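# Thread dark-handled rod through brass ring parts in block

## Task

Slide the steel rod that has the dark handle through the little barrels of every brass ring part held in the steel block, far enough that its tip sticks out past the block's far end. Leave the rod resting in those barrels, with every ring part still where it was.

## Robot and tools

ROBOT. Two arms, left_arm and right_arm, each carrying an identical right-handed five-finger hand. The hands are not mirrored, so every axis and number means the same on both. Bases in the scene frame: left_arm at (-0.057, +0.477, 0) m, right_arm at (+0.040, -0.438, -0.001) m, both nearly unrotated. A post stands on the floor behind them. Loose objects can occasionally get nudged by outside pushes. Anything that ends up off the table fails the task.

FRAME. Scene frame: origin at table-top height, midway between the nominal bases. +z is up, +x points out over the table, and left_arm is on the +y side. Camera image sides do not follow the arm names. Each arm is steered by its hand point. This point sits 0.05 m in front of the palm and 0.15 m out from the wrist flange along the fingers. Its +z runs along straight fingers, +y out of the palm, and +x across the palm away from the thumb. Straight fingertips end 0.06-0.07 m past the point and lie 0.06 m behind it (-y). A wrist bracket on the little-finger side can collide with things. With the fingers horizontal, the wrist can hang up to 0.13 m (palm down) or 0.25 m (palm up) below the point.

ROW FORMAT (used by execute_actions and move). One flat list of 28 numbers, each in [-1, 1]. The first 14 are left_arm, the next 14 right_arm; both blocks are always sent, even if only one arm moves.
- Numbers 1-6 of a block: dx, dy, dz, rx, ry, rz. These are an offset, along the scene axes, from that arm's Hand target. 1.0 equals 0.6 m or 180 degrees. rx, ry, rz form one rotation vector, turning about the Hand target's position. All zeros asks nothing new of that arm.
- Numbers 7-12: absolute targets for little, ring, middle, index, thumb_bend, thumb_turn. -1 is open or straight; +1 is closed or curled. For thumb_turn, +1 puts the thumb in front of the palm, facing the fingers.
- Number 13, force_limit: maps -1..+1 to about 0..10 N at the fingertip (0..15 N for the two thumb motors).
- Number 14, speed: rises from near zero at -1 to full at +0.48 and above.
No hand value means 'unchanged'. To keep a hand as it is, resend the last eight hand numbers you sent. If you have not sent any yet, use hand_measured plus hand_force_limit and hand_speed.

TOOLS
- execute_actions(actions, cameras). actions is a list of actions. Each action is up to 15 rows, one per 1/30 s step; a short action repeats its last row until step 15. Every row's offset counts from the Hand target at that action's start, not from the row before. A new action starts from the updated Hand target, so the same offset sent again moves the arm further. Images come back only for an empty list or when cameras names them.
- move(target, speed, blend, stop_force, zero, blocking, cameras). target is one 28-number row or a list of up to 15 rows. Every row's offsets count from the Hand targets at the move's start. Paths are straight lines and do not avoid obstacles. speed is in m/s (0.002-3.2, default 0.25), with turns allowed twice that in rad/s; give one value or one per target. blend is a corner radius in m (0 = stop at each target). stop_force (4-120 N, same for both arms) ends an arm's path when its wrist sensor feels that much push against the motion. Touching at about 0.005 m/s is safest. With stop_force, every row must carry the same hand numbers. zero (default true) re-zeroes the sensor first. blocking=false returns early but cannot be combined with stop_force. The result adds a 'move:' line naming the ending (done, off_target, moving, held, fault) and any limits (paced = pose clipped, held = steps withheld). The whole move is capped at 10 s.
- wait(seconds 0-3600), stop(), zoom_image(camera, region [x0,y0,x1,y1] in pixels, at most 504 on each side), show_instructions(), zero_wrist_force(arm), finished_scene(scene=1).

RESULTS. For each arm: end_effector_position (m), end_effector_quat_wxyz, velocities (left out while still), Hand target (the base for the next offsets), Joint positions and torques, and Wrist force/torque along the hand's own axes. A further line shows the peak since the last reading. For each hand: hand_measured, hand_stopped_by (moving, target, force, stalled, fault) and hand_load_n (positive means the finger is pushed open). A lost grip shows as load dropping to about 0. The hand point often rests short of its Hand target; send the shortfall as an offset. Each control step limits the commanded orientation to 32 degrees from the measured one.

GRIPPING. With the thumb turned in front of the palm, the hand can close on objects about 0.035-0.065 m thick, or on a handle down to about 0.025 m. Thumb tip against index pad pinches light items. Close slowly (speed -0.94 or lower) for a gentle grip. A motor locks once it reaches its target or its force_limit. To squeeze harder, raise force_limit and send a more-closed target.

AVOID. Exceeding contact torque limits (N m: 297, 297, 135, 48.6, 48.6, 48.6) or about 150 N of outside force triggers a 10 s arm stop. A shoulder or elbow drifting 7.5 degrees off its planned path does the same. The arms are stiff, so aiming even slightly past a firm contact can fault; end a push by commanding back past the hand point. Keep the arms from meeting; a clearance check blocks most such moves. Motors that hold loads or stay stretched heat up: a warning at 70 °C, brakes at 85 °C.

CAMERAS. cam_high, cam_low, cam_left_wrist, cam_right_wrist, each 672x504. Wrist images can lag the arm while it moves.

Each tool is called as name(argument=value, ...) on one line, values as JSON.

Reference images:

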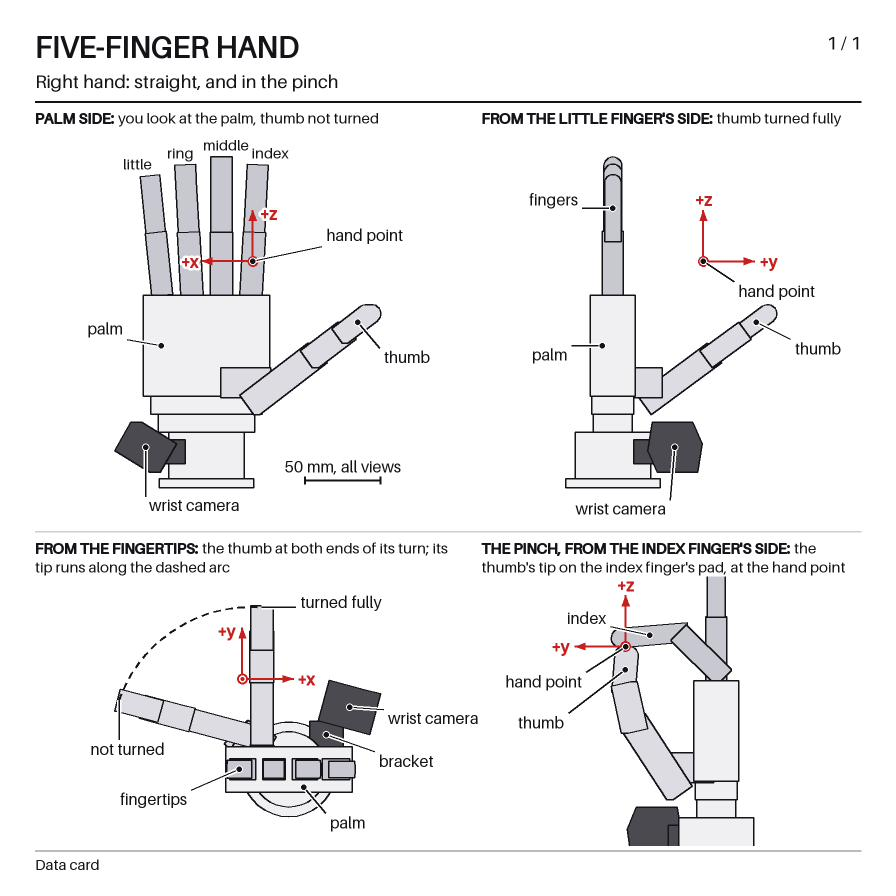

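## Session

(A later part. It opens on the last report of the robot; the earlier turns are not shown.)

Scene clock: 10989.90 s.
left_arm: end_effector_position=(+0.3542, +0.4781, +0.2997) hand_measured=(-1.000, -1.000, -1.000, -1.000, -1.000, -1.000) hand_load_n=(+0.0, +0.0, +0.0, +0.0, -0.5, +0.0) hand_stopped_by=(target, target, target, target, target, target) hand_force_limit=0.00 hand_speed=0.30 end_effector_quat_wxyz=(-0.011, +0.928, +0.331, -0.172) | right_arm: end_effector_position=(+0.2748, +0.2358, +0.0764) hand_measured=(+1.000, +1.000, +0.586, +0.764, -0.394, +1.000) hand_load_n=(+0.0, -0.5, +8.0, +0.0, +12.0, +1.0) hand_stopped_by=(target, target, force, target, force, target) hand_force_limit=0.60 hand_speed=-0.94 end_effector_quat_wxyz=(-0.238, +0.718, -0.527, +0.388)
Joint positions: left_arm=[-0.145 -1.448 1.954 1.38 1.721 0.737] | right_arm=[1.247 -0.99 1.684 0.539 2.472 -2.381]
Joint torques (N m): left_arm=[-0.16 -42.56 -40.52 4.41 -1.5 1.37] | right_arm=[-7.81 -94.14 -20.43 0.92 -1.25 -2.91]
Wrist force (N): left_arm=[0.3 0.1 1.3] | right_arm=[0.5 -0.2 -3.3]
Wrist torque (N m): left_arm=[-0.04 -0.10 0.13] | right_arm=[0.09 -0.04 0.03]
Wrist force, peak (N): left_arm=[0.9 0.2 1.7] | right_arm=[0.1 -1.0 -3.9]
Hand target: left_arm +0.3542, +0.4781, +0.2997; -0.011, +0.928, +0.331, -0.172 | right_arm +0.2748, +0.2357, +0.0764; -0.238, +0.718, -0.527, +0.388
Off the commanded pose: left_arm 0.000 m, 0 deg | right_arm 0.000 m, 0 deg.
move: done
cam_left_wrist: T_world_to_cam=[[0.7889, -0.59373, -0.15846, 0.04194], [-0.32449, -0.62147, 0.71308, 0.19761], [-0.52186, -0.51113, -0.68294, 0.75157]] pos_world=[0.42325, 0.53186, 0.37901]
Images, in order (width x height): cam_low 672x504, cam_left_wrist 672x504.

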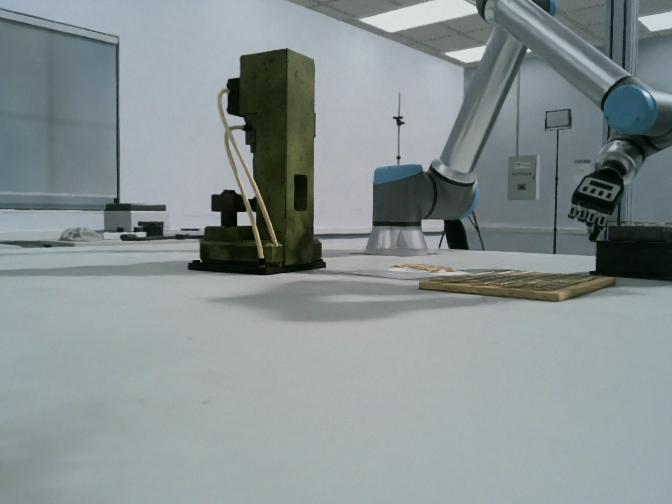

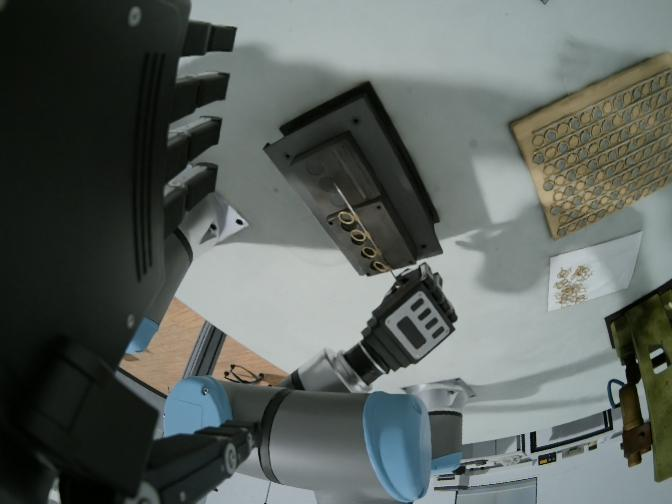

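move(target=[0,0,0,0,0,0,-1,-1,-1,-1,-1,-1,0,0.3,-0.0005,-0.005,0,0,0,0,1,1,0.75,0.765,0.15,1,0.6,-0.94], speed=0.01, cameras=["cam_left_wrist","cam_low"])

zoom_image(camera="cam_left_wrist", region=[320, 195, 405, 280])

zoom_image(camera="cam_low", region=[572, 190, 672, 250])

Scene clock: 11002.87 s.
left_arm: end_effector_position=(+0.3542, +0.4781, +0.2997) hand_measured=(-1.000, -1.000, -1.000, -1.000, -1.000, -1.000) hand_load_n=(+0.0, +0.0, +0.0, +0.0, +0.0, +0.0) hand_stopped_by=(target, target, target, target, target, target) hand_force_limit=0.00 hand_speed=0.30 end_effector_quat_wxyz=(-0.011, +0.928, +0.331, -0.172) | right_arm: end_effector_position=(+0.2745, +0.2328, +0.0764) hand_measured=(+1.000, +1.000, +0.586, +0.764, -0.394, +1.000) hand_load_n=(+0.0, -0.5, +8.0, +0.5, +12.0, +1.0) hand_stopped_by=(target, target, force, target, force, target) hand_force_limit=0.60 hand_speed=-0.94 end_effector_quat_wxyz=(-0.238, +0.718, -0.527, +0.388)
Joint positions: left_arm=[-0.145 -1.448 1.954 1.38 1.721 0.737] | right_arm=[1.246 -0.995 1.691 0.535 2.472 -2.383]
Joint torques (N m): left_arm=[2.68 -43.2 -39.61 4.59 -1.33 1.27] | right_arm=[-8.52 -92.37 -18.45 0.77 -1.71 -2.62]
Wrist force (N): left_arm=[0.4 0.1 1.1] | right_arm=[-0.1 -0.5 -3.3]
Wrist torque (N m): left_arm=[-0.02 -0.11 0.15] | right_arm=[0.04 0.05 -0.01]
Wrist force, peak (N): left_arm=[0.9 0.0 1.5] | right_arm=[0.2 -0.6 -4.0]
Hand target: left_arm +0.3542, +0.4781, +0.2997; -0.011, +0.928, +0.331, -0.172 | right_arm +0.2745, +0.2327, +0.0764; -0.238, +0.718, -0.527, +0.388
Off the commanded pose: left_arm 0.000 m, 0 deg | right_arm 0.000 m, 0 deg.
move: done
cam_left_wrist: T_world_to_cam=[[0.7889, -0.59373, -0.15846, 0.04194], [-0.32449, -0.62147, 0.71308, 0.19761], [-0.52186, -0.51113, -0.68294, 0.75157]] pos_world=[0.42325, 0.53186, 0.37901]
Images, in order (width x height): cam_low 672x504, cam_left_wrist 672x504.

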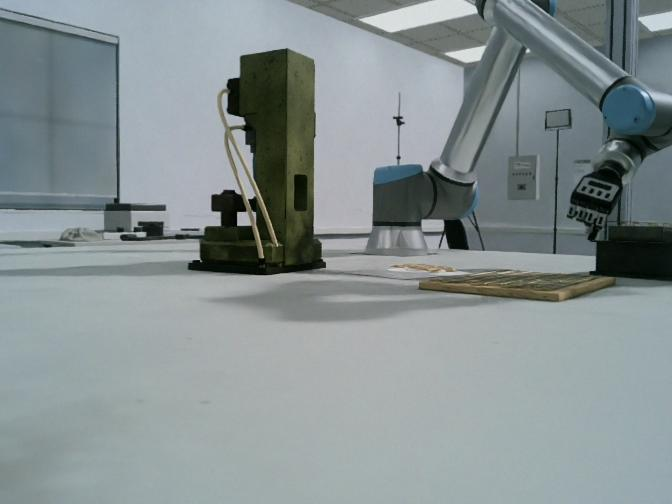

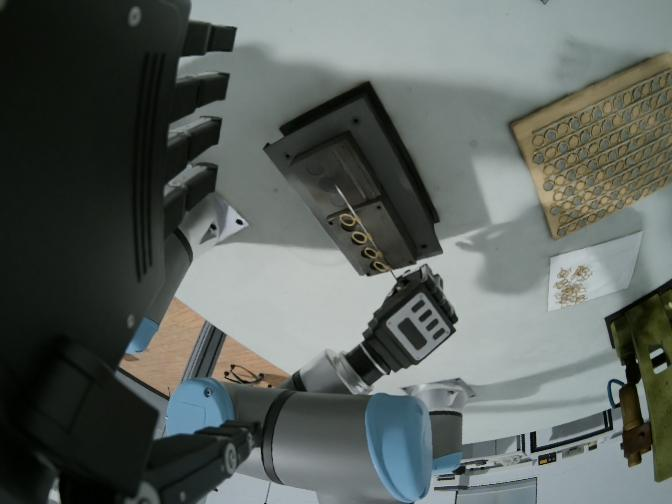

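Scaled by 5.929 from the camera's image (finer frame: 960x720).

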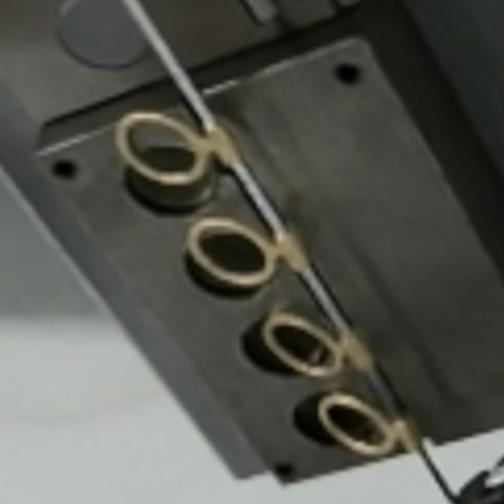

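Scaled by 5.040 from the camera's image (finer frame: 960x720).

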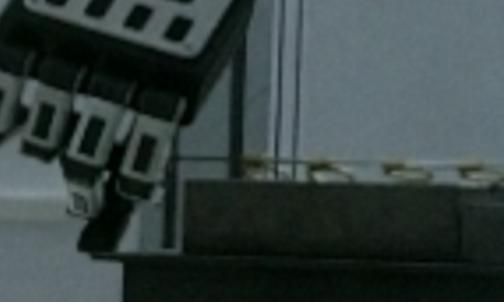

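move(target=[0,0,0,0,0,0,-1,-1,-1,-1,-1,-1,0,0.3,-0.0005,-0.005,0,0,0,0,1,1,0.75,0.765,0.15,1,0.6,-0.94], speed=0.01, cameras=["cam_left_wrist","cam_low"])

zoom_image(camera="cam_left_wrist", region=[320, 195, 405, 280])

zoom_image(camera="cam_low", region=[572, 190, 672, 250])

Scene clock: 11017.70 s.
left_arm: end_effector_position=(+0.3542, +0.4781, +0.2997) hand_measured=(-1.000, -1.000, -1.000, -1.000, -1.000, -1.000) hand_load_n=(+0.0, +0.0, +0.0, +0.0, +0.0, +0.0) hand_stopped_by=(target, target, target, target, target, target) hand_force_limit=0.00 hand_speed=0.30 end_effector_quat_wxyz=(-0.011, +0.928, +0.331, -0.172) | right_arm: end_effector_position=(+0.2742, +0.2298, +0.0764) hand_measured=(+1.000, +1.000, +0.586, +0.764, -0.394, +1.000) hand_load_n=(+0.0, -0.5, +8.0, +0.5, +12.0, +1.0) hand_stopped_by=(target, target, force, target, force, target) hand_force_limit=0.60 hand_speed=-0.94 end_effector_quat_wxyz=(-0.238, +0.718, -0.527, +0.388)
Joint positions: left_arm=[-0.145 -1.448 1.954 1.38 1.721 0.737] | right_arm=[1.244 -0.999 1.698 0.531 2.471 -2.385]
Joint torques (N m): left_arm=[1.98 -42.76 -40.23 4.66 -1.63 1.54] | right_arm=[-8.06 -94.73 -21.16 0.02 -1.38 -2.77]
Wrist force (N): left_arm=[0.3 -0.2 1.2] | right_arm=[0.1 -0.6 -3.5]
Wrist torque (N m): left_arm=[-0.08 -0.10 0.13] | right_arm=[0.06 0.01 0.00]
Wrist force, peak (N): left_arm=[0.9 -0.1 1.8] | right_arm=[-0.1 -0.7 -4.0]
Hand target: left_arm +0.3542, +0.4781, +0.2997; -0.011, +0.928, +0.331, -0.172 | right_arm +0.2742, +0.2297, +0.0764; -0.238, +0.718, -0.527, +0.388
Off the commanded pose: left_arm 0.000 m, 0 deg | right_arm 0.000 m, 0 deg.
move: done
cam_left_wrist: T_world_to_cam=[[0.7889, -0.59373, -0.15846, 0.04194], [-0.32449, -0.62147, 0.71308, 0.19761], [-0.52186, -0.51113, -0.68294, 0.75157]] pos_world=[0.42325, 0.53186, 0.37901]
Images, in order (width x height): cam_low 672x504, cam_left_wrist 672x504.

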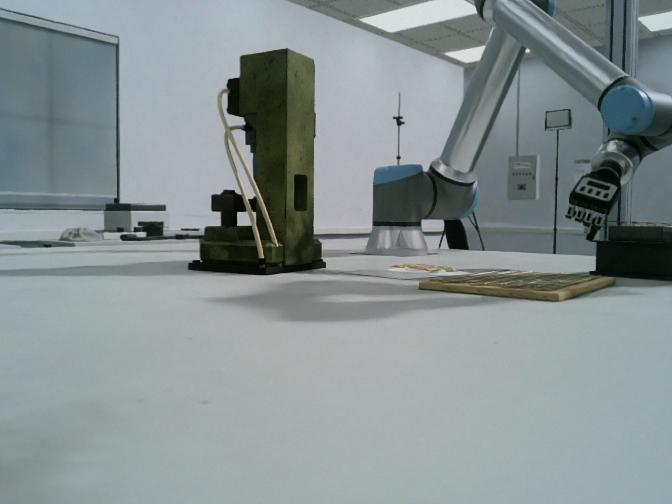

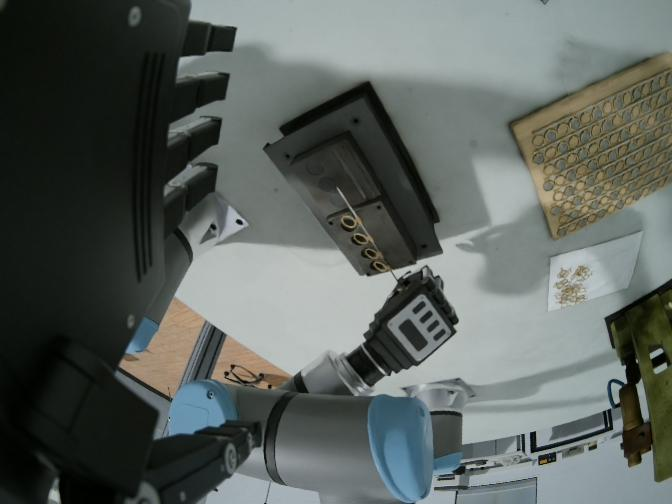

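Scaled by 5.929 from the camera's image (finer frame: 960x720).

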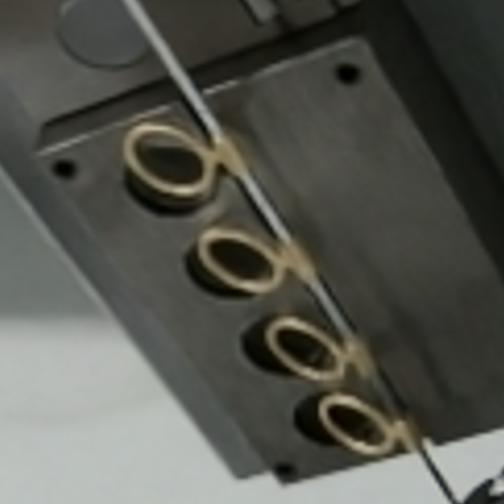

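Scaled by 5.040 from the camera's image (finer frame: 960x720).

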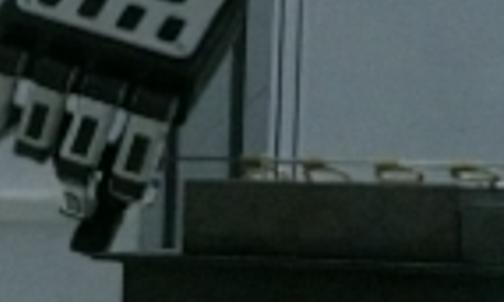

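move(target=[0,0,0,0,0,0,-1,-1,-1,-1,-1,-1,0,0.3,-0.0004,-0.004,0,0,0,0,1,1,0.75,0.765,0.15,1,0.6,-0.94], speed=0.01, cameras=["cam_left_wrist","cam_low"])

zoom_image(camera="cam_left_wrist", region=[320, 195, 405, 280])

zoom_image(camera="cam_low", region=[572, 190, 672, 250])

Scene clock: 11029.67 s.
left_arm: end_effector_position=(+0.3542, +0.4781, +0.2997) hand_measured=(-1.000, -1.000, -1.000, -1.000, -1.000, -1.000) hand_load_n=(+0.0, +0.0, +0.0, +0.0, +0.0, +0.0) hand_stopped_by=(target, target, target, target, target, target) hand_force_limit=0.00 hand_speed=0.30 end_effector_quat_wxyz=(-0.011, +0.928, +0.331, -0.172) | right_arm: end_effector_position=(+0.2739, +0.2274, +0.0764) hand_measured=(+1.000, +1.000, +0.586, +0.764, -0.394, +1.000) hand_load_n=(+0.0, +0.0, +8.0, +0.5, +12.0, +1.0) hand_stopped_by=(target, target, force, target, force, target) hand_force_limit=0.60 hand_speed=-0.94 end_effector_quat_wxyz=(-0.238, +0.718, -0.527, +0.388)
Joint positions: left_arm=[-0.145 -1.448 1.954 1.38 1.721 0.737] | right_arm=[1.244 -1.002 1.703 0.527 2.471 -2.386]
Joint torques (N m): left_arm=[1.86 -44.55 -39.51 4.66 -1.49 1.64] | right_arm=[-7.32 -95.42 -20.63 0.43 -1.67 -2.69]
Wrist force (N): left_arm=[0.6 0.0 1.3] | right_arm=[0.4 -0.6 -3.6]
Wrist torque (N m): left_arm=[-0.04 -0.14 0.15] | right_arm=[0.06 -0.03 0.03]
Wrist force, peak (N): left_arm=[0.9 -0.2 1.5] | right_arm=[0.3 -0.8 -3.7]
Hand target: left_arm +0.3542, +0.4781, +0.2997; -0.011, +0.928, +0.331, -0.172 | right_arm +0.2739, +0.2273, +0.0764; -0.238, +0.718, -0.527, +0.388
Off the commanded pose: left_arm 0.000 m, 0 deg | right_arm 0.000 m, 0 deg.
move: done
cam_left_wrist: T_world_to_cam=[[0.7889, -0.59373, -0.15846, 0.04194], [-0.32449, -0.62147, 0.71308, 0.19761], [-0.52186, -0.51113, -0.68294, 0.75157]] pos_world=[0.42325, 0.53186, 0.37901]
Images, in order (width x height): cam_low 672x504, cam_left_wrist 672x504.

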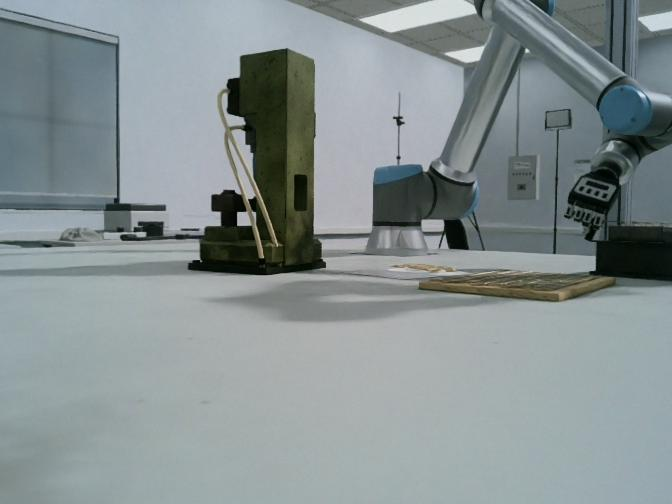

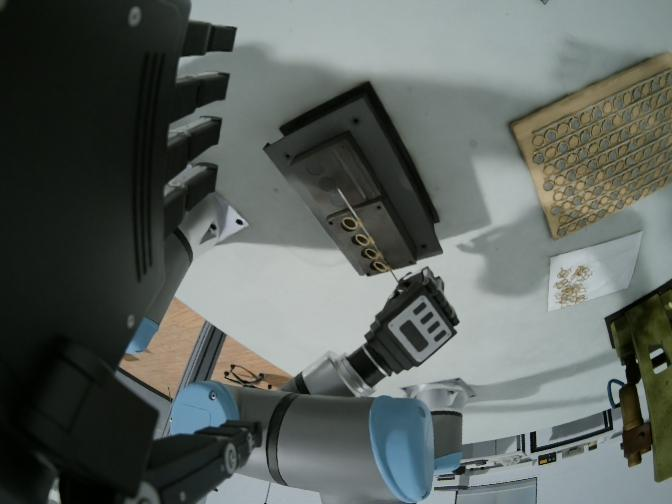

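Scaled by 5.929 from the camera's image (finer frame: 960x720).

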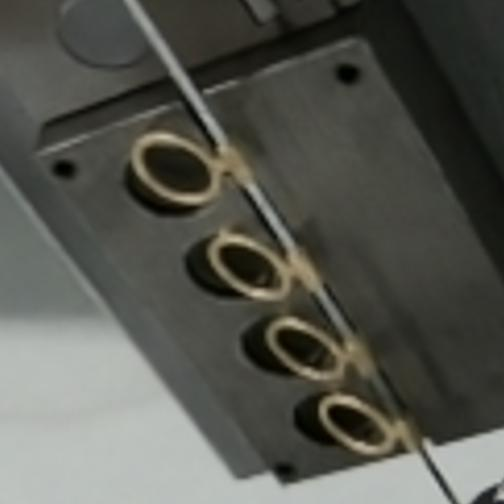

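Scaled by 5.040 from the camera's image (finer frame: 960x720).

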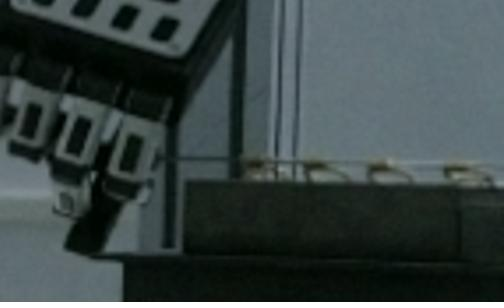

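move(target=[0,0,0,0,0,0,-1,-1,-1,-1,-1,-1,0,0.3,-0.0005,-0.0045,0,0,0,0,1,1,0.75,0.765,0.15,1,0.6,-0.94], speed=0.01, cameras=["cam_left_wrist","cam_low"])

zoom_image(camera="cam_left_wrist", region=[320, 195, 405, 280])

zoom_image(camera="cam_low", region=[572, 190, 672, 250])

Scene clock: 11041.70 s.
left_arm: end_effector_position=(+0.3542, +0.4781, +0.2997) hand_measured=(-1.000, -1.000, -1.000, -1.000, -1.000, -1.000) hand_load_n=(+0.0, +0.0, +0.0, +0.0, +0.0, +0.0) hand_stopped_by=(target, target, target, target, target, target) hand_force_limit=0.00 hand_speed=0.30 end_effector_quat_wxyz=(-0.011, +0.928, +0.331, -0.172) | right_arm: end_effector_position=(+0.2736, +0.2247, +0.0764) hand_measured=(+1.000, +1.000, +0.586, +0.764, -0.394, +1.000) hand_load_n=(+0.0, -0.5, +8.0, +0.5, +12.0, +1.0) hand_stopped_by=(target, target, force, target, force, target) hand_force_limit=0.60 hand_speed=-0.94 end_effector_quat_wxyz=(-0.238, +0.718, -0.527, +0.388)
Joint positions: left_arm=[-0.145 -1.448 1.954 1.38 1.721 0.737] | right_arm=[1.243 -1.006 1.71 0.524 2.471 -2.388]
Joint torques (N m): left_arm=[2.37 -42.03 -39.66 4.56 -1.3 1.81] | right_arm=[-5.5 -95.19 -20.04 -0.22 -1.34 -2.59]
Wrist force (N): left_arm=[0.5 -0.1 1.1] | right_arm=[-0.2 -0.6 -3.1]
Wrist torque (N m): left_arm=[-0.05 -0.13 0.14] | right_arm=[0.03 0.04 0.00]
Wrist force, peak (N): left_arm=[0.8 0.4 1.6] | right_arm=[-0.1 -0.7 -3.8]
Hand target: left_arm +0.3542, +0.4781, +0.2997; -0.011, +0.928, +0.331, -0.172 | right_arm +0.2736, +0.2246, +0.0764; -0.238, +0.718, -0.527, +0.388
Off the commanded pose: left_arm 0.000 m, 0 deg | right_arm 0.000 m, 0 deg.
move: done
cam_left_wrist: T_world_to_cam=[[0.7889, -0.59373, -0.15846, 0.04194], [-0.32449, -0.62147, 0.71308, 0.19761], [-0.52186, -0.51113, -0.68294, 0.75157]] pos_world=[0.42325, 0.53186, 0.37901]
Images, in order (width x height): cam_low 672x504, cam_left_wrist 672x504.

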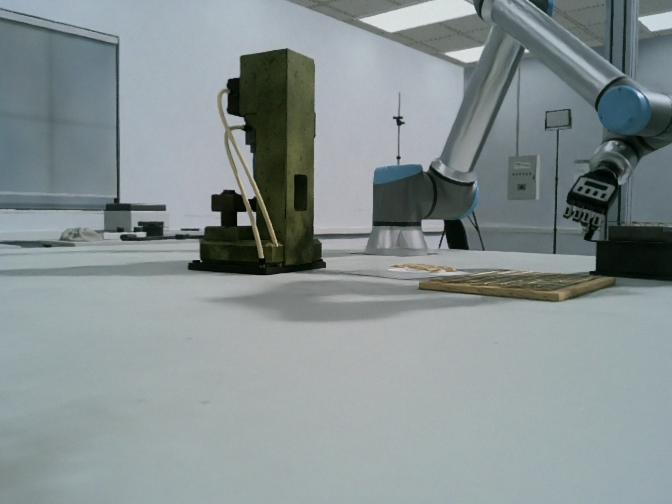

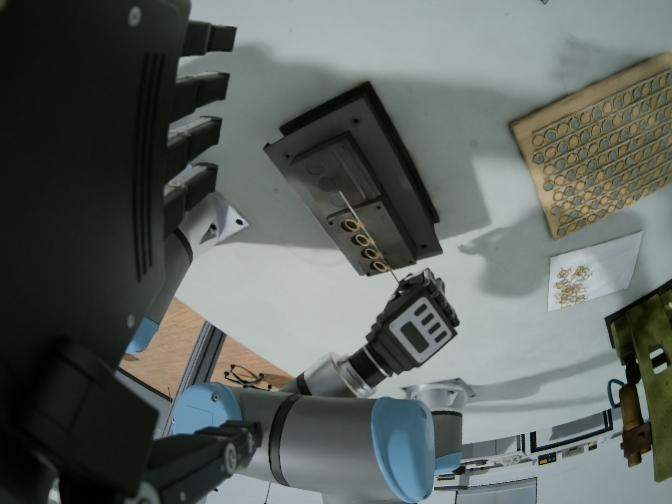

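Scaled by 5.929 from the camera's image (finer frame: 960x720).

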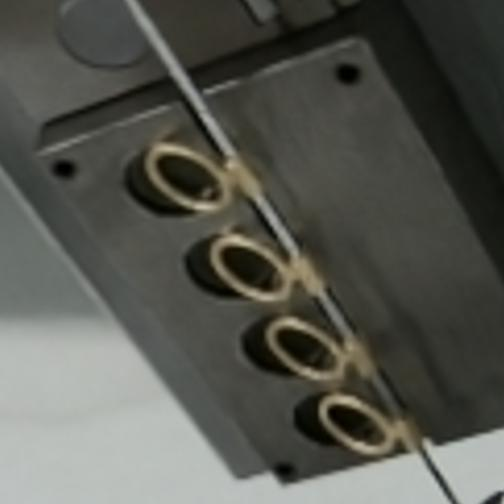

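Scaled by 5.040 from the camera's image (finer frame: 960x720).

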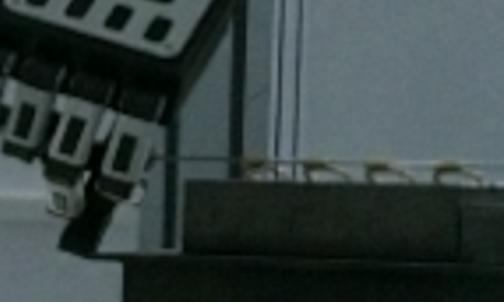

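move(target=[0,0,0,0,0,0,-1,-1,-1,-1,-1,-1,0,0.3,0,0,-0.0065,0,0,0,1,1,0.75,0.765,0.15,1,0.6,-0.94], speed=0.006, stop_force=5, cameras=["cam_left_wrist","cam_low"])

zoom_image(camera="cam_left_wrist", region=[320, 195, 405, 280])

zoom_image(camera="cam_low", region=[572, 190, 672, 250])

Scene clock: 11062.60 s.
left_arm: end_effector_position=(+0.3542, +0.4781, +0.2997) hand_measured=(-1.000, -1.000, -1.000, -1.000, -1.000, -1.000) hand_load_n=(+0.0, +0.0, +0.0, +0.0, +0.0, +0.0) hand_stopped_by=(target, target, target, target, target, target) hand_force_limit=0.00 hand_speed=0.30 end_effector_quat_wxyz=(-0.011, +0.928, +0.331, -0.172) | right_arm: end_effector_position=(+0.2736, +0.2246, +0.0725) hand_measured=(+1.000, +1.000, +0.586, +0.764, -0.394, +1.000) hand_load_n=(+0.0, +0.0, +8.0, +1.0, +12.0, +1.0) hand_stopped_by=(target, target, force, target, force, target) hand_force_limit=0.60 hand_speed=-0.94 end_effector_quat_wxyz=(-0.238, +0.718, -0.527, +0.388)
Joint positions: left_arm=[-0.145 -1.448 1.954 1.38 1.721 0.737] | right_arm=[1.243 -1.002 1.711 0.518 2.471 -2.388]
Joint torques (N m): left_arm=[1.82 -43.33 -39.49 4.35 -1.33 1.34] | right_arm=[-7.31 -69.79 -19.46 0.64 -1.36 -2.95]
Wrist force (N): left_arm=[0.6 0.0 1.3] | right_arm=[0.1 -0.4 -3.6]
Wrist torque (N m): left_arm=[-0.06 -0.15 0.16] | right_arm=[0.11 0.02 0.02]
Wrist force, peak (N): left_arm=[0.5 -0.2 1.8] | right_arm=[0.6 -0.7 -3.7]
Hand target: left_arm +0.3542, +0.4781, +0.2997; -0.011, +0.928, +0.331, -0.172 | right_arm +0.2736, +0.2246, +0.0725; -0.238, +0.718, -0.527, +0.388
Off the commanded pose: left_arm 0.000 m, 0 deg | right_arm 0.000 m, 0 deg.
move: done
cam_left_wrist: T_world_to_cam=[[0.7889, -0.59373, -0.15846, 0.04194], [-0.32449, -0.62147, 0.71308, 0.19761], [-0.52186, -0.51113, -0.68294, 0.75157]] pos_world=[0.42325, 0.53186, 0.37901]
Images, in order (width x height): cam_low 672x504, cam_left_wrist 672x504.

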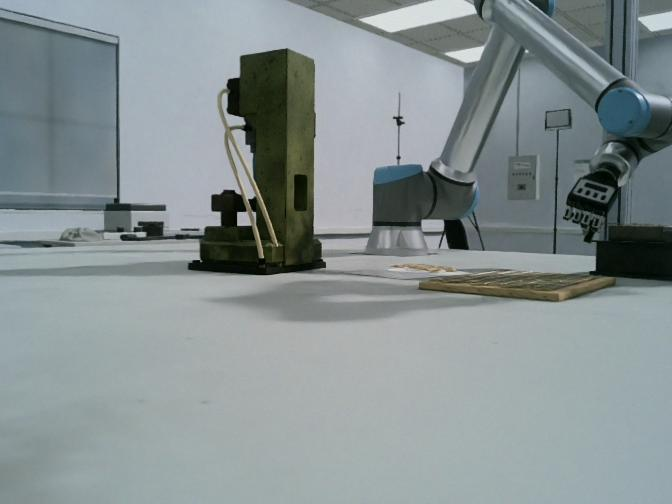

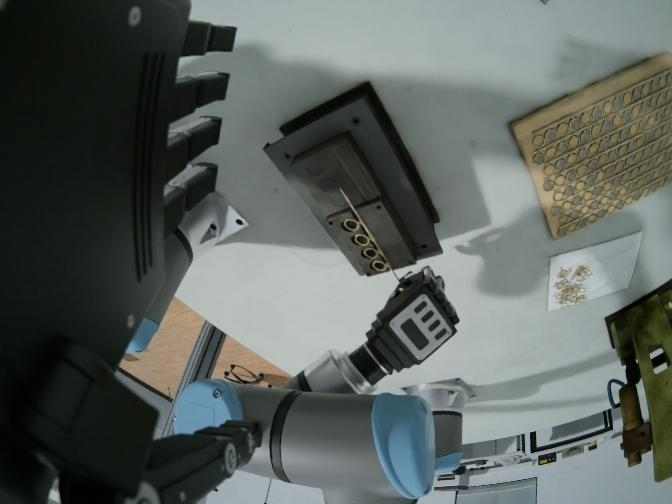

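Scaled by 5.929 from the camera's image (finer frame: 960x720).

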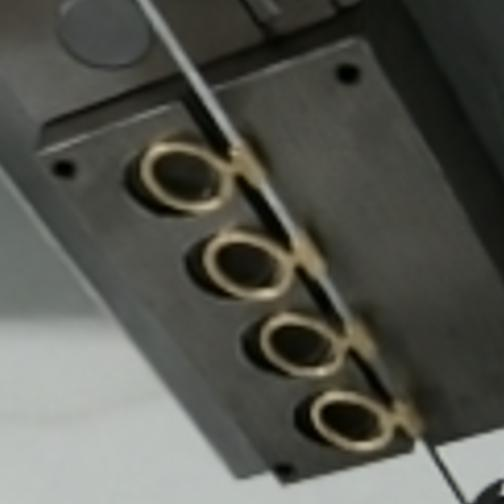

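Scaled by 5.040 from the camera's image (finer frame: 960x720).

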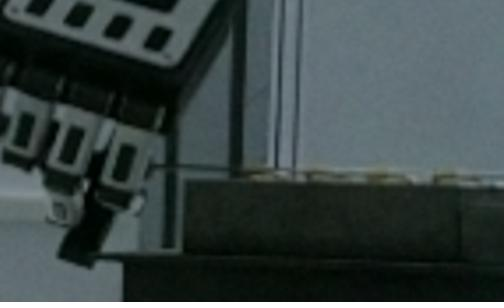

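move(target=[0,0,0,0,0,0,-1,-1,-1,-1,-1,-1,0,0.3,-0.0033,0.0003,0,0,0,0,1,1,0.75,0.765,0.15,1,0.6,-0.94], speed=0.006, stop_force=5, cameras=["cam_left_wrist"])

zoom_image(camera="cam_left_wrist", region=[320, 195, 405, 280])

Scene clock: 11085.33 s.
left_arm: end_effector_position=(+0.3542, +0.4781, +0.2997) hand_measured=(-1.000, -1.000, -1.000, -1.000, -1.000, -1.000) hand_load_n=(+0.0, +0.0, +0.0, +0.0, +0.0, +0.0) hand_stopped_by=(target, target, target, target, target, target) hand_force_limit=0.00 hand_speed=0.30 end_effector_quat_wxyz=(-0.011, +0.928, +0.331, -0.172) | right_arm: end_effector_position=(+0.2717, +0.2248, +0.0725) hand_measured=(+1.000, +1.000, +0.586, +0.764, -0.394, +1.000) hand_load_n=(+0.0, -0.5, +8.0, +0.5, +12.0, +1.0) hand_stopped_by=(target, target, force, target, force, target) hand_force_limit=0.60 hand_speed=-0.94 end_effector_quat_wxyz=(-0.238, +0.718, -0.527, +0.388)
Joint positions: left_arm=[-0.145 -1.448 1.954 1.38 1.721 0.737] | right_arm=[1.245 -1.001 1.711 0.521 2.472 -2.383]
Joint torques (N m): left_arm=[2.83 -40.98 -39.52 4.79 -1.53 1.61] | right_arm=[13.81 -70.23 -32.3 4.36 3.3 2.41]
Wrist force (N): left_arm=[0.5 0.1 1.1] | right_arm=[0.3 -0.7 -3.7]
Wrist torque (N m): left_arm=[-0.02 -0.14 0.15] | right_arm=[0.06 -0.01 -0.30]
Wrist force, peak (N): left_arm=[0.5 0.1 1.7] | right_arm=[0.3 -0.6 -3.9]
Hand target: left_arm +0.3542, +0.4781, +0.2997; -0.011, +0.928, +0.331, -0.172 | right_arm +0.2717, +0.2248, +0.0725; -0.238, +0.718, -0.527, +0.388
Off the commanded pose: left_arm 0.000 m, 0 deg | right_arm 0.000 m, 0 deg.
move: done
cam_left_wrist: T_world_to_cam=[[0.7889, -0.59373, -0.15846, 0.04194], [-0.32449, -0.62147, 0.71308, 0.19761], [-0.52186, -0.51113, -0.68294, 0.75157]] pos_world=[0.42325, 0.53186, 0.37901]

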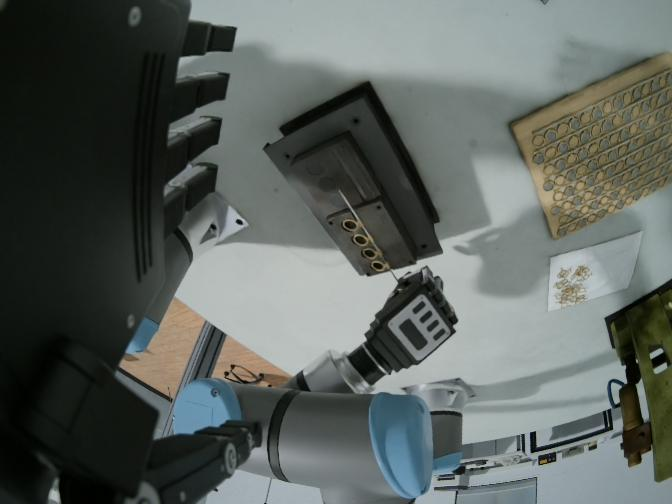

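Scaled by 5.929 from the camera's image (finer frame: 960x720).

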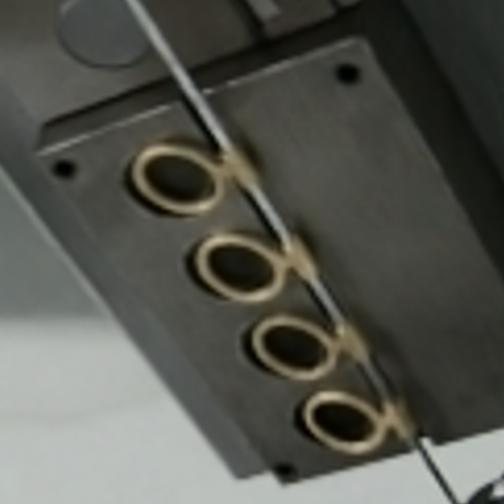

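move(target=[0,0,0,0,0,0,-1,-1,-1,-1,-1,-1,0,0.3,0,0,-0.006,0,0,0,1,1,0.75,0.765,0.15,1,0.6,-0.94], speed=0.005, stop_force=5, cameras=["cam_left_wrist","cam_low"])

zoom_image(camera="cam_left_wrist", region=[320, 195, 405, 280])

zoom_image(camera="cam_low", region=[572, 190, 672, 250])

Scene clock: 11101.97 s.
left_arm: end_effector_position=(+0.3542, +0.4781, +0.2997) hand_measured=(-1.000, -1.000, -1.000, -1.000, -1.000, -1.000) hand_load_n=(+0.0, +0.0, +0.0, +0.0, +0.0, +0.0) hand_stopped_by=(target, target, target, target, target, target) hand_force_limit=0.00 hand_speed=0.30 end_effector_quat_wxyz=(-0.011, +0.928, +0.331, -0.172) | right_arm: end_effector_position=(+0.2717, +0.2248, +0.0689) hand_measured=(+1.000, +1.000, +0.586, +0.764, -0.394, +1.000) hand_load_n=(+0.0, +0.0, +8.0, +0.0, +12.0, +1.0) hand_stopped_by=(target, target, force, target, force, target) hand_force_limit=0.60 hand_speed=-0.94 end_effector_quat_wxyz=(-0.238, +0.718, -0.527, +0.388)
Joint positions: left_arm=[-0.145 -1.448 1.954 1.38 1.721 0.737] | right_arm=[1.245 -0.997 1.713 0.515 2.472 -2.383]
Joint torques (N m): left_arm=[2.17 -42.43 -39.56 4.94 -1.57 1.87] | right_arm=[13.16 -67.59 -18.58 0.75 3.58 2.25]
Wrist force (N): left_arm=[0.7 0.1 1.4] | right_arm=[0.4 -0.4 -3.6]
Wrist torque (N m): left_arm=[-0.05 -0.17 0.16] | right_arm=[0.12 -0.01 -0.28]
Wrist force, peak (N): left_arm=[0.8 -0.2 1.5] | right_arm=[0.0 -0.5 -3.8]
Hand target: left_arm +0.3542, +0.4781, +0.2997; -0.011, +0.928, +0.331, -0.172 | right_arm +0.2717, +0.2248, +0.0689; -0.238, +0.718, -0.527, +0.388
Off the commanded pose: left_arm 0.000 m, 0 deg | right_arm 0.000 m, 0 deg.
move: done
cam_left_wrist: T_world_to_cam=[[0.7889, -0.59373, -0.15846, 0.04194], [-0.32449, -0.62147, 0.71308, 0.19761], [-0.52186, -0.51113, -0.68294, 0.75157]] pos_world=[0.42325, 0.53186, 0.37901]
Images, in order (width x height): cam_low 672x504, cam_left_wrist 672x504.

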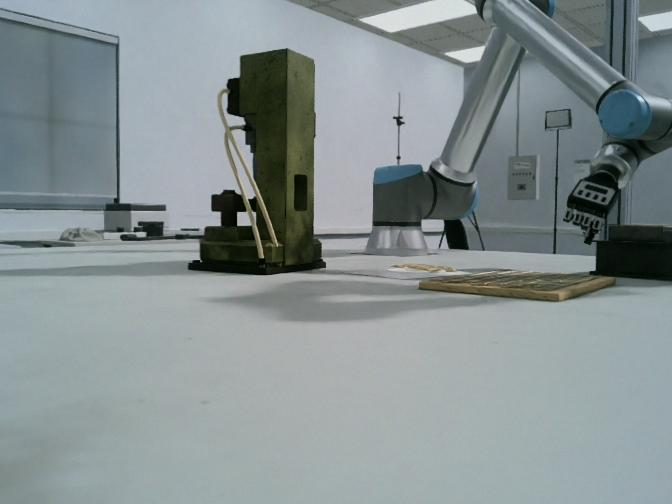

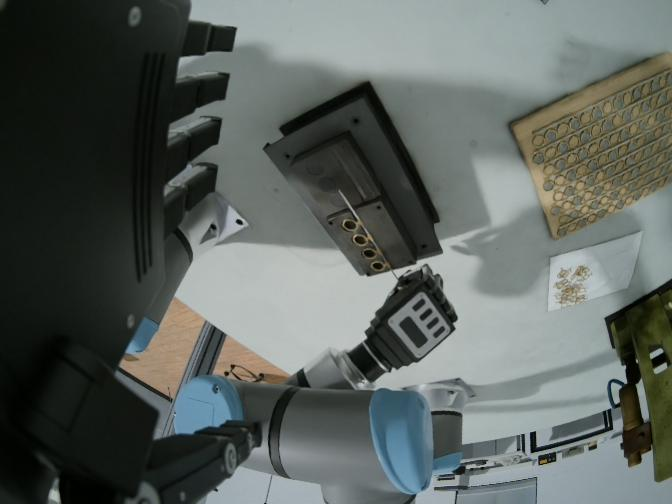

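Scaled by 5.929 from the camera's image (finer frame: 960x720).

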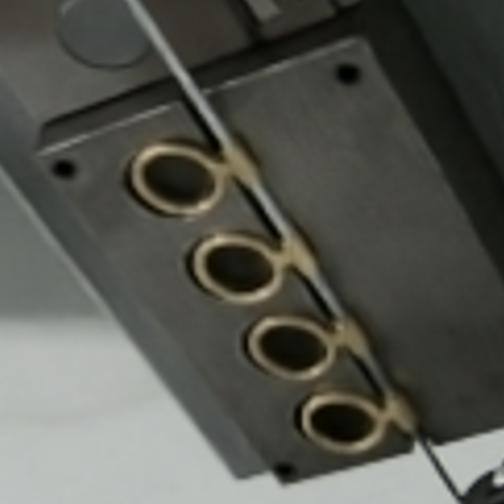

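Scaled by 5.040 from the camera's image (finer frame: 960x720).

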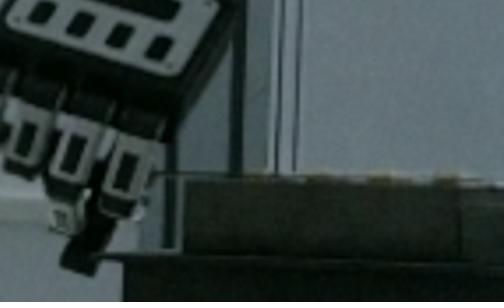

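move(target=[0,0,0,0,0,0,-1,-1,-1,-1,-1,-1,0,0.3,-0.0025,0.0002,0,0,0,0,1,1,0.75,0.765,0.15,1,0.6,-0.94], speed=0.005, stop_force=5, cameras=["cam_left_wrist"])

zoom_image(camera="cam_left_wrist", region=[345, 215, 405, 275])

Scene clock: 11113.73 s.
left_arm: end_effector_position=(+0.3542, +0.4781, +0.2997) hand_measured=(-1.000, -1.000, -1.000, -1.000, -1.000, -1.000) hand_load_n=(+0.0, +0.0, +0.0, +0.0, +0.0, +0.0) hand_stopped_by=(target, target, target, target, target, target) hand_force_limit=0.00 hand_speed=0.30 end_effector_quat_wxyz=(-0.011, +0.928, +0.331, -0.172) | right_arm: end_effector_position=(+0.2702, +0.2249, +0.0689) hand_measured=(+1.000, +1.000, +0.586, +0.764, -0.394, +1.000) hand_load_n=(+0.0, +0.0, +8.0, +0.5, +12.0, +1.0) hand_stopped_by=(target, target, force, target, force, target) hand_force_limit=0.60 hand_speed=-0.94 end_effector_quat_wxyz=(-0.238, +0.718, -0.527, +0.388)
Joint positions: left_arm=[-0.145 -1.448 1.954 1.38 1.721 0.737] | right_arm=[1.248 -0.997 1.713 0.518 2.472 -2.38]
Joint torques (N m): left_arm=[2.81 -39.96 -38.46 4.79 -1.38 1.6] | right_arm=[13.48 -65.77 -33.08 4.68 3.81 2.02]
Wrist force (N): left_arm=[0.6 0.1 1.1] | right_arm=[0.0 -0.3 -3.8]
Wrist torque (N m): left_arm=[-0.02 -0.14 0.17] | right_arm=[0.13 0.03 -0.31]
Wrist force, peak (N): left_arm=[1.0 -0.1 1.6] | right_arm=[0.2 -0.7 -3.9]
Hand target: left_arm +0.3542, +0.4781, +0.2997; -0.011, +0.928, +0.331, -0.172 | right_arm +0.2702, +0.2249, +0.0689; -0.238, +0.718, -0.527, +0.388
Off the commanded pose: left_arm 0.000 m, 0 deg | right_arm 0.000 m, 0 deg.
move: done
cam_left_wrist: T_world_to_cam=[[0.7889, -0.59373, -0.15846, 0.04194], [-0.32449, -0.62147, 0.71308, 0.19761], [-0.52186, -0.51113, -0.68294, 0.75157]] pos_world=[0.42325, 0.53186, 0.37901]

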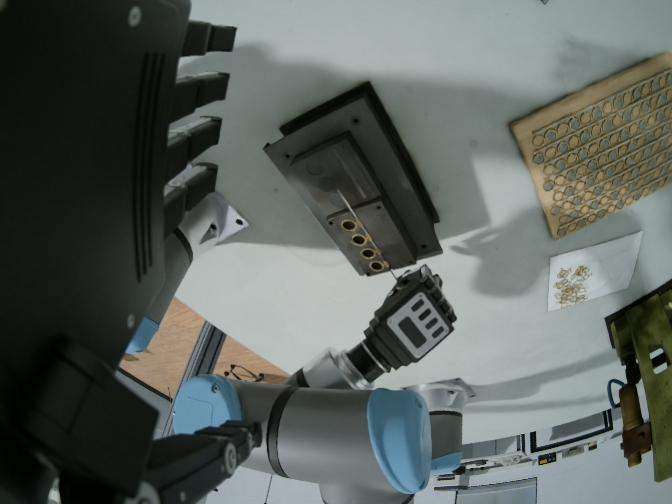

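Scaled by 8.400 from the camera's image (finer frame: 960x720).

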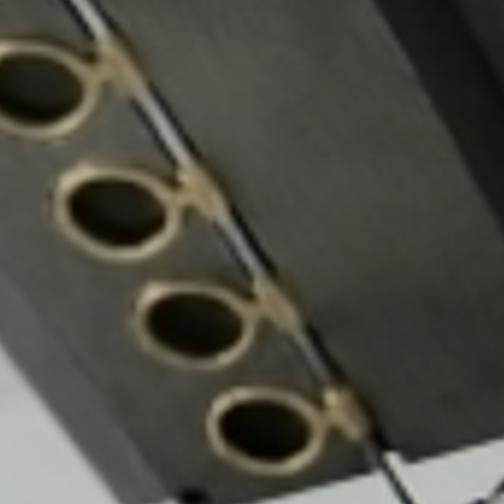

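move(target=[0,0,0,0,0,0,-1,-1,-1,-1,-1,-1,0,0.3,0,0,-0.0035,0,0,0,1,1,0.75,0.765,0.15,1,0.6,-0.94], speed=0.004, stop_force=4, cameras=["cam_left_wrist","cam_low"])

zoom_image(camera="cam_left_wrist", region=[345, 215, 405, 275])

zoom_image(camera="cam_low", region=[602, 205, 672, 240])

Scene clock: 11126.63 s.
left_arm: end_effector_position=(+0.3542, +0.4781, +0.2997) hand_measured=(-1.000, -1.000, -1.000, -1.000, -1.000, -1.000) hand_load_n=(+0.0, +0.0, +0.0, +0.0, +0.0, +0.0) hand_stopped_by=(target, target, target, target, target, target) hand_force_limit=0.00 hand_speed=0.30 end_effector_quat_wxyz=(-0.011, +0.928, +0.331, -0.172) | right_arm: end_effector_position=(+0.2702, +0.2249, +0.0668) hand_measured=(+1.000, +1.000, +0.586, +0.764, -0.394, +1.000) hand_load_n=(+0.0, -0.5, +8.0, +0.5, +12.0, +1.0) hand_stopped_by=(target, target, force, target, force, target) hand_force_limit=0.60 hand_speed=-0.94 end_effector_quat_wxyz=(-0.238, +0.718, -0.527, +0.388)
Joint positions: left_arm=[-0.145 -1.448 1.954 1.38 1.721 0.737] | right_arm=[1.248 -0.994 1.713 0.515 2.472 -2.38]
Joint torques (N m): left_arm=[2.2 -40.43 -39.68 4.97 -1.61 1.31] | right_arm=[13.45 -67.62 -19.21 0.09 3.76 1.63]
Wrist force (N): left_arm=[0.8 -0.2 1.1] | right_arm=[0.5 -1.0 -3.5]
Wrist torque (N m): left_arm=[-0.06 -0.18 0.17] | right_arm=[0.02 -0.05 -0.30]
Wrist force, peak (N): left_arm=[0.5 0.1 1.9] | right_arm=[0.0 -0.5 -3.8]
Hand target: left_arm +0.3542, +0.4781, +0.2997; -0.011, +0.928, +0.331, -0.172 | right_arm +0.2702, +0.2249, +0.0668; -0.238, +0.718, -0.527, +0.388
Off the commanded pose: left_arm 0.000 m, 0 deg | right_arm 0.000 m, 0 deg.
move: done
cam_left_wrist: T_world_to_cam=[[0.7889, -0.59373, -0.15846, 0.04194], [-0.32449, -0.62147, 0.71308, 0.19761], [-0.52186, -0.51113, -0.68294, 0.75157]] pos_world=[0.42325, 0.53186, 0.37901]
Images, in order (width x height): cam_low 672x504, cam_left_wrist 672x504.

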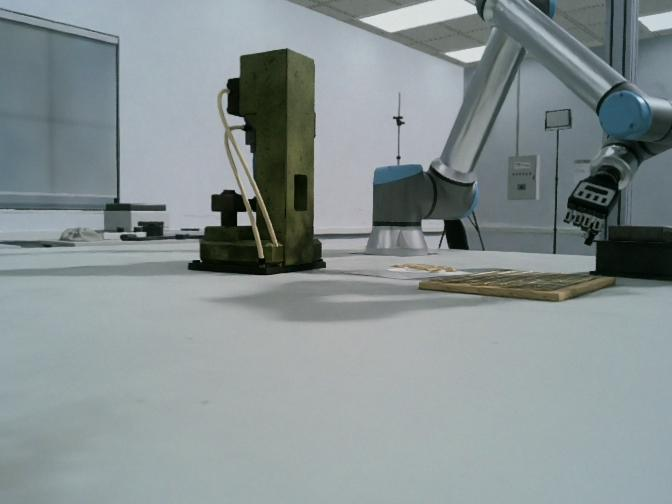

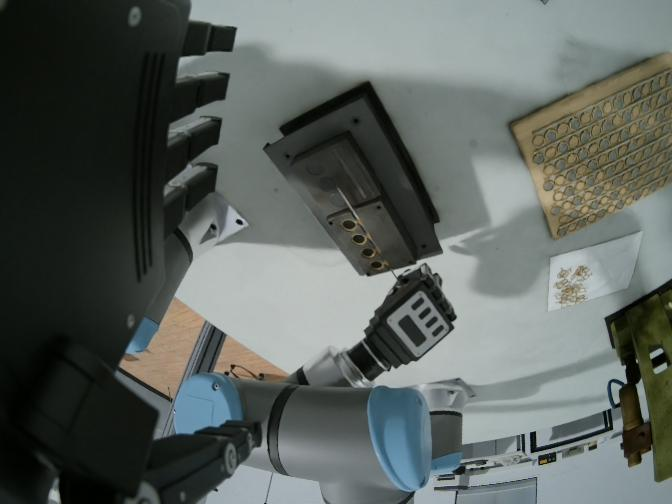

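Scaled by 8.400 from the camera's image (finer frame: 960x720).

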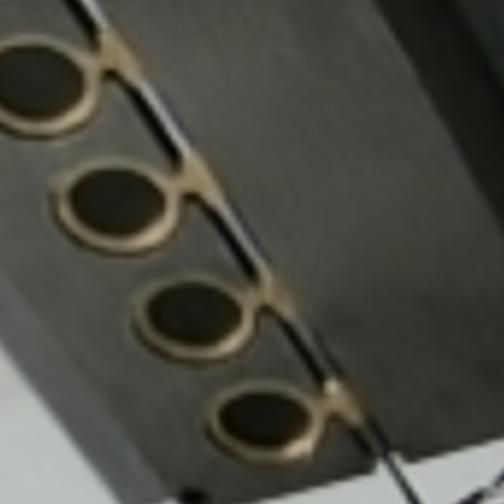

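Scaled by 7.200 from the camera's image (finer frame: 960x720).

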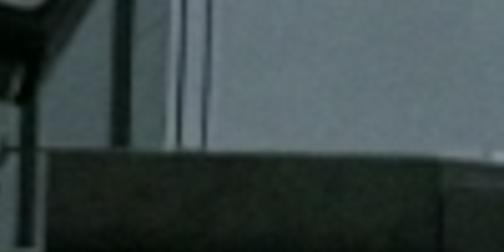

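zoom_image(camera="cam_low", region=[580, 205, 620, 245])

zoom_image(camera="cam_left_wrist", region=[372, 245, 412, 285])

zoom_image(camera="cam_left_wrist", region=[325, 180, 375, 230])

Scaled by 12.600 from the camera's image (finer frame: 960x720).

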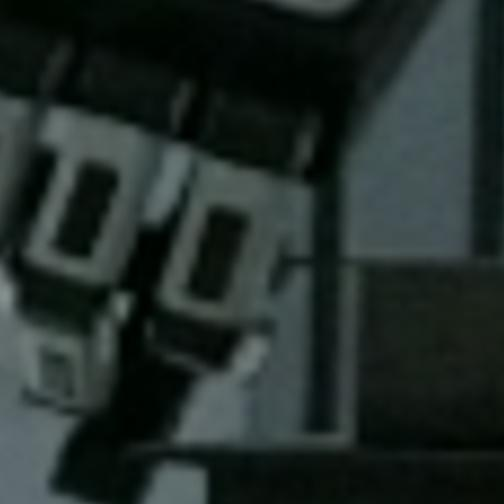

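Scaled by 12.600 from the camera's image (finer frame: 960x720).

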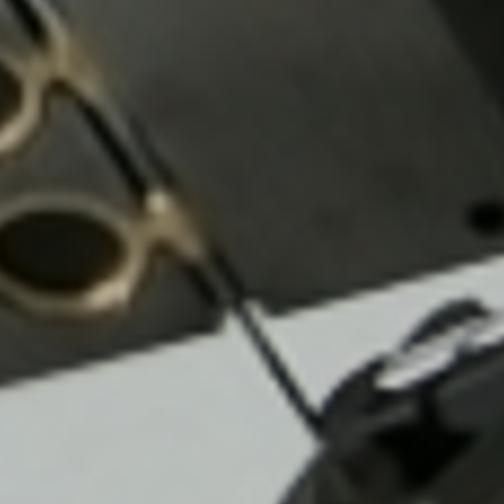

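Scaled by 10.080 from the camera's image (finer frame: 960x720).

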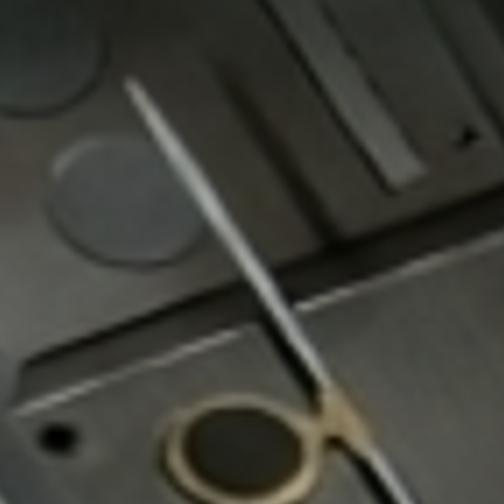

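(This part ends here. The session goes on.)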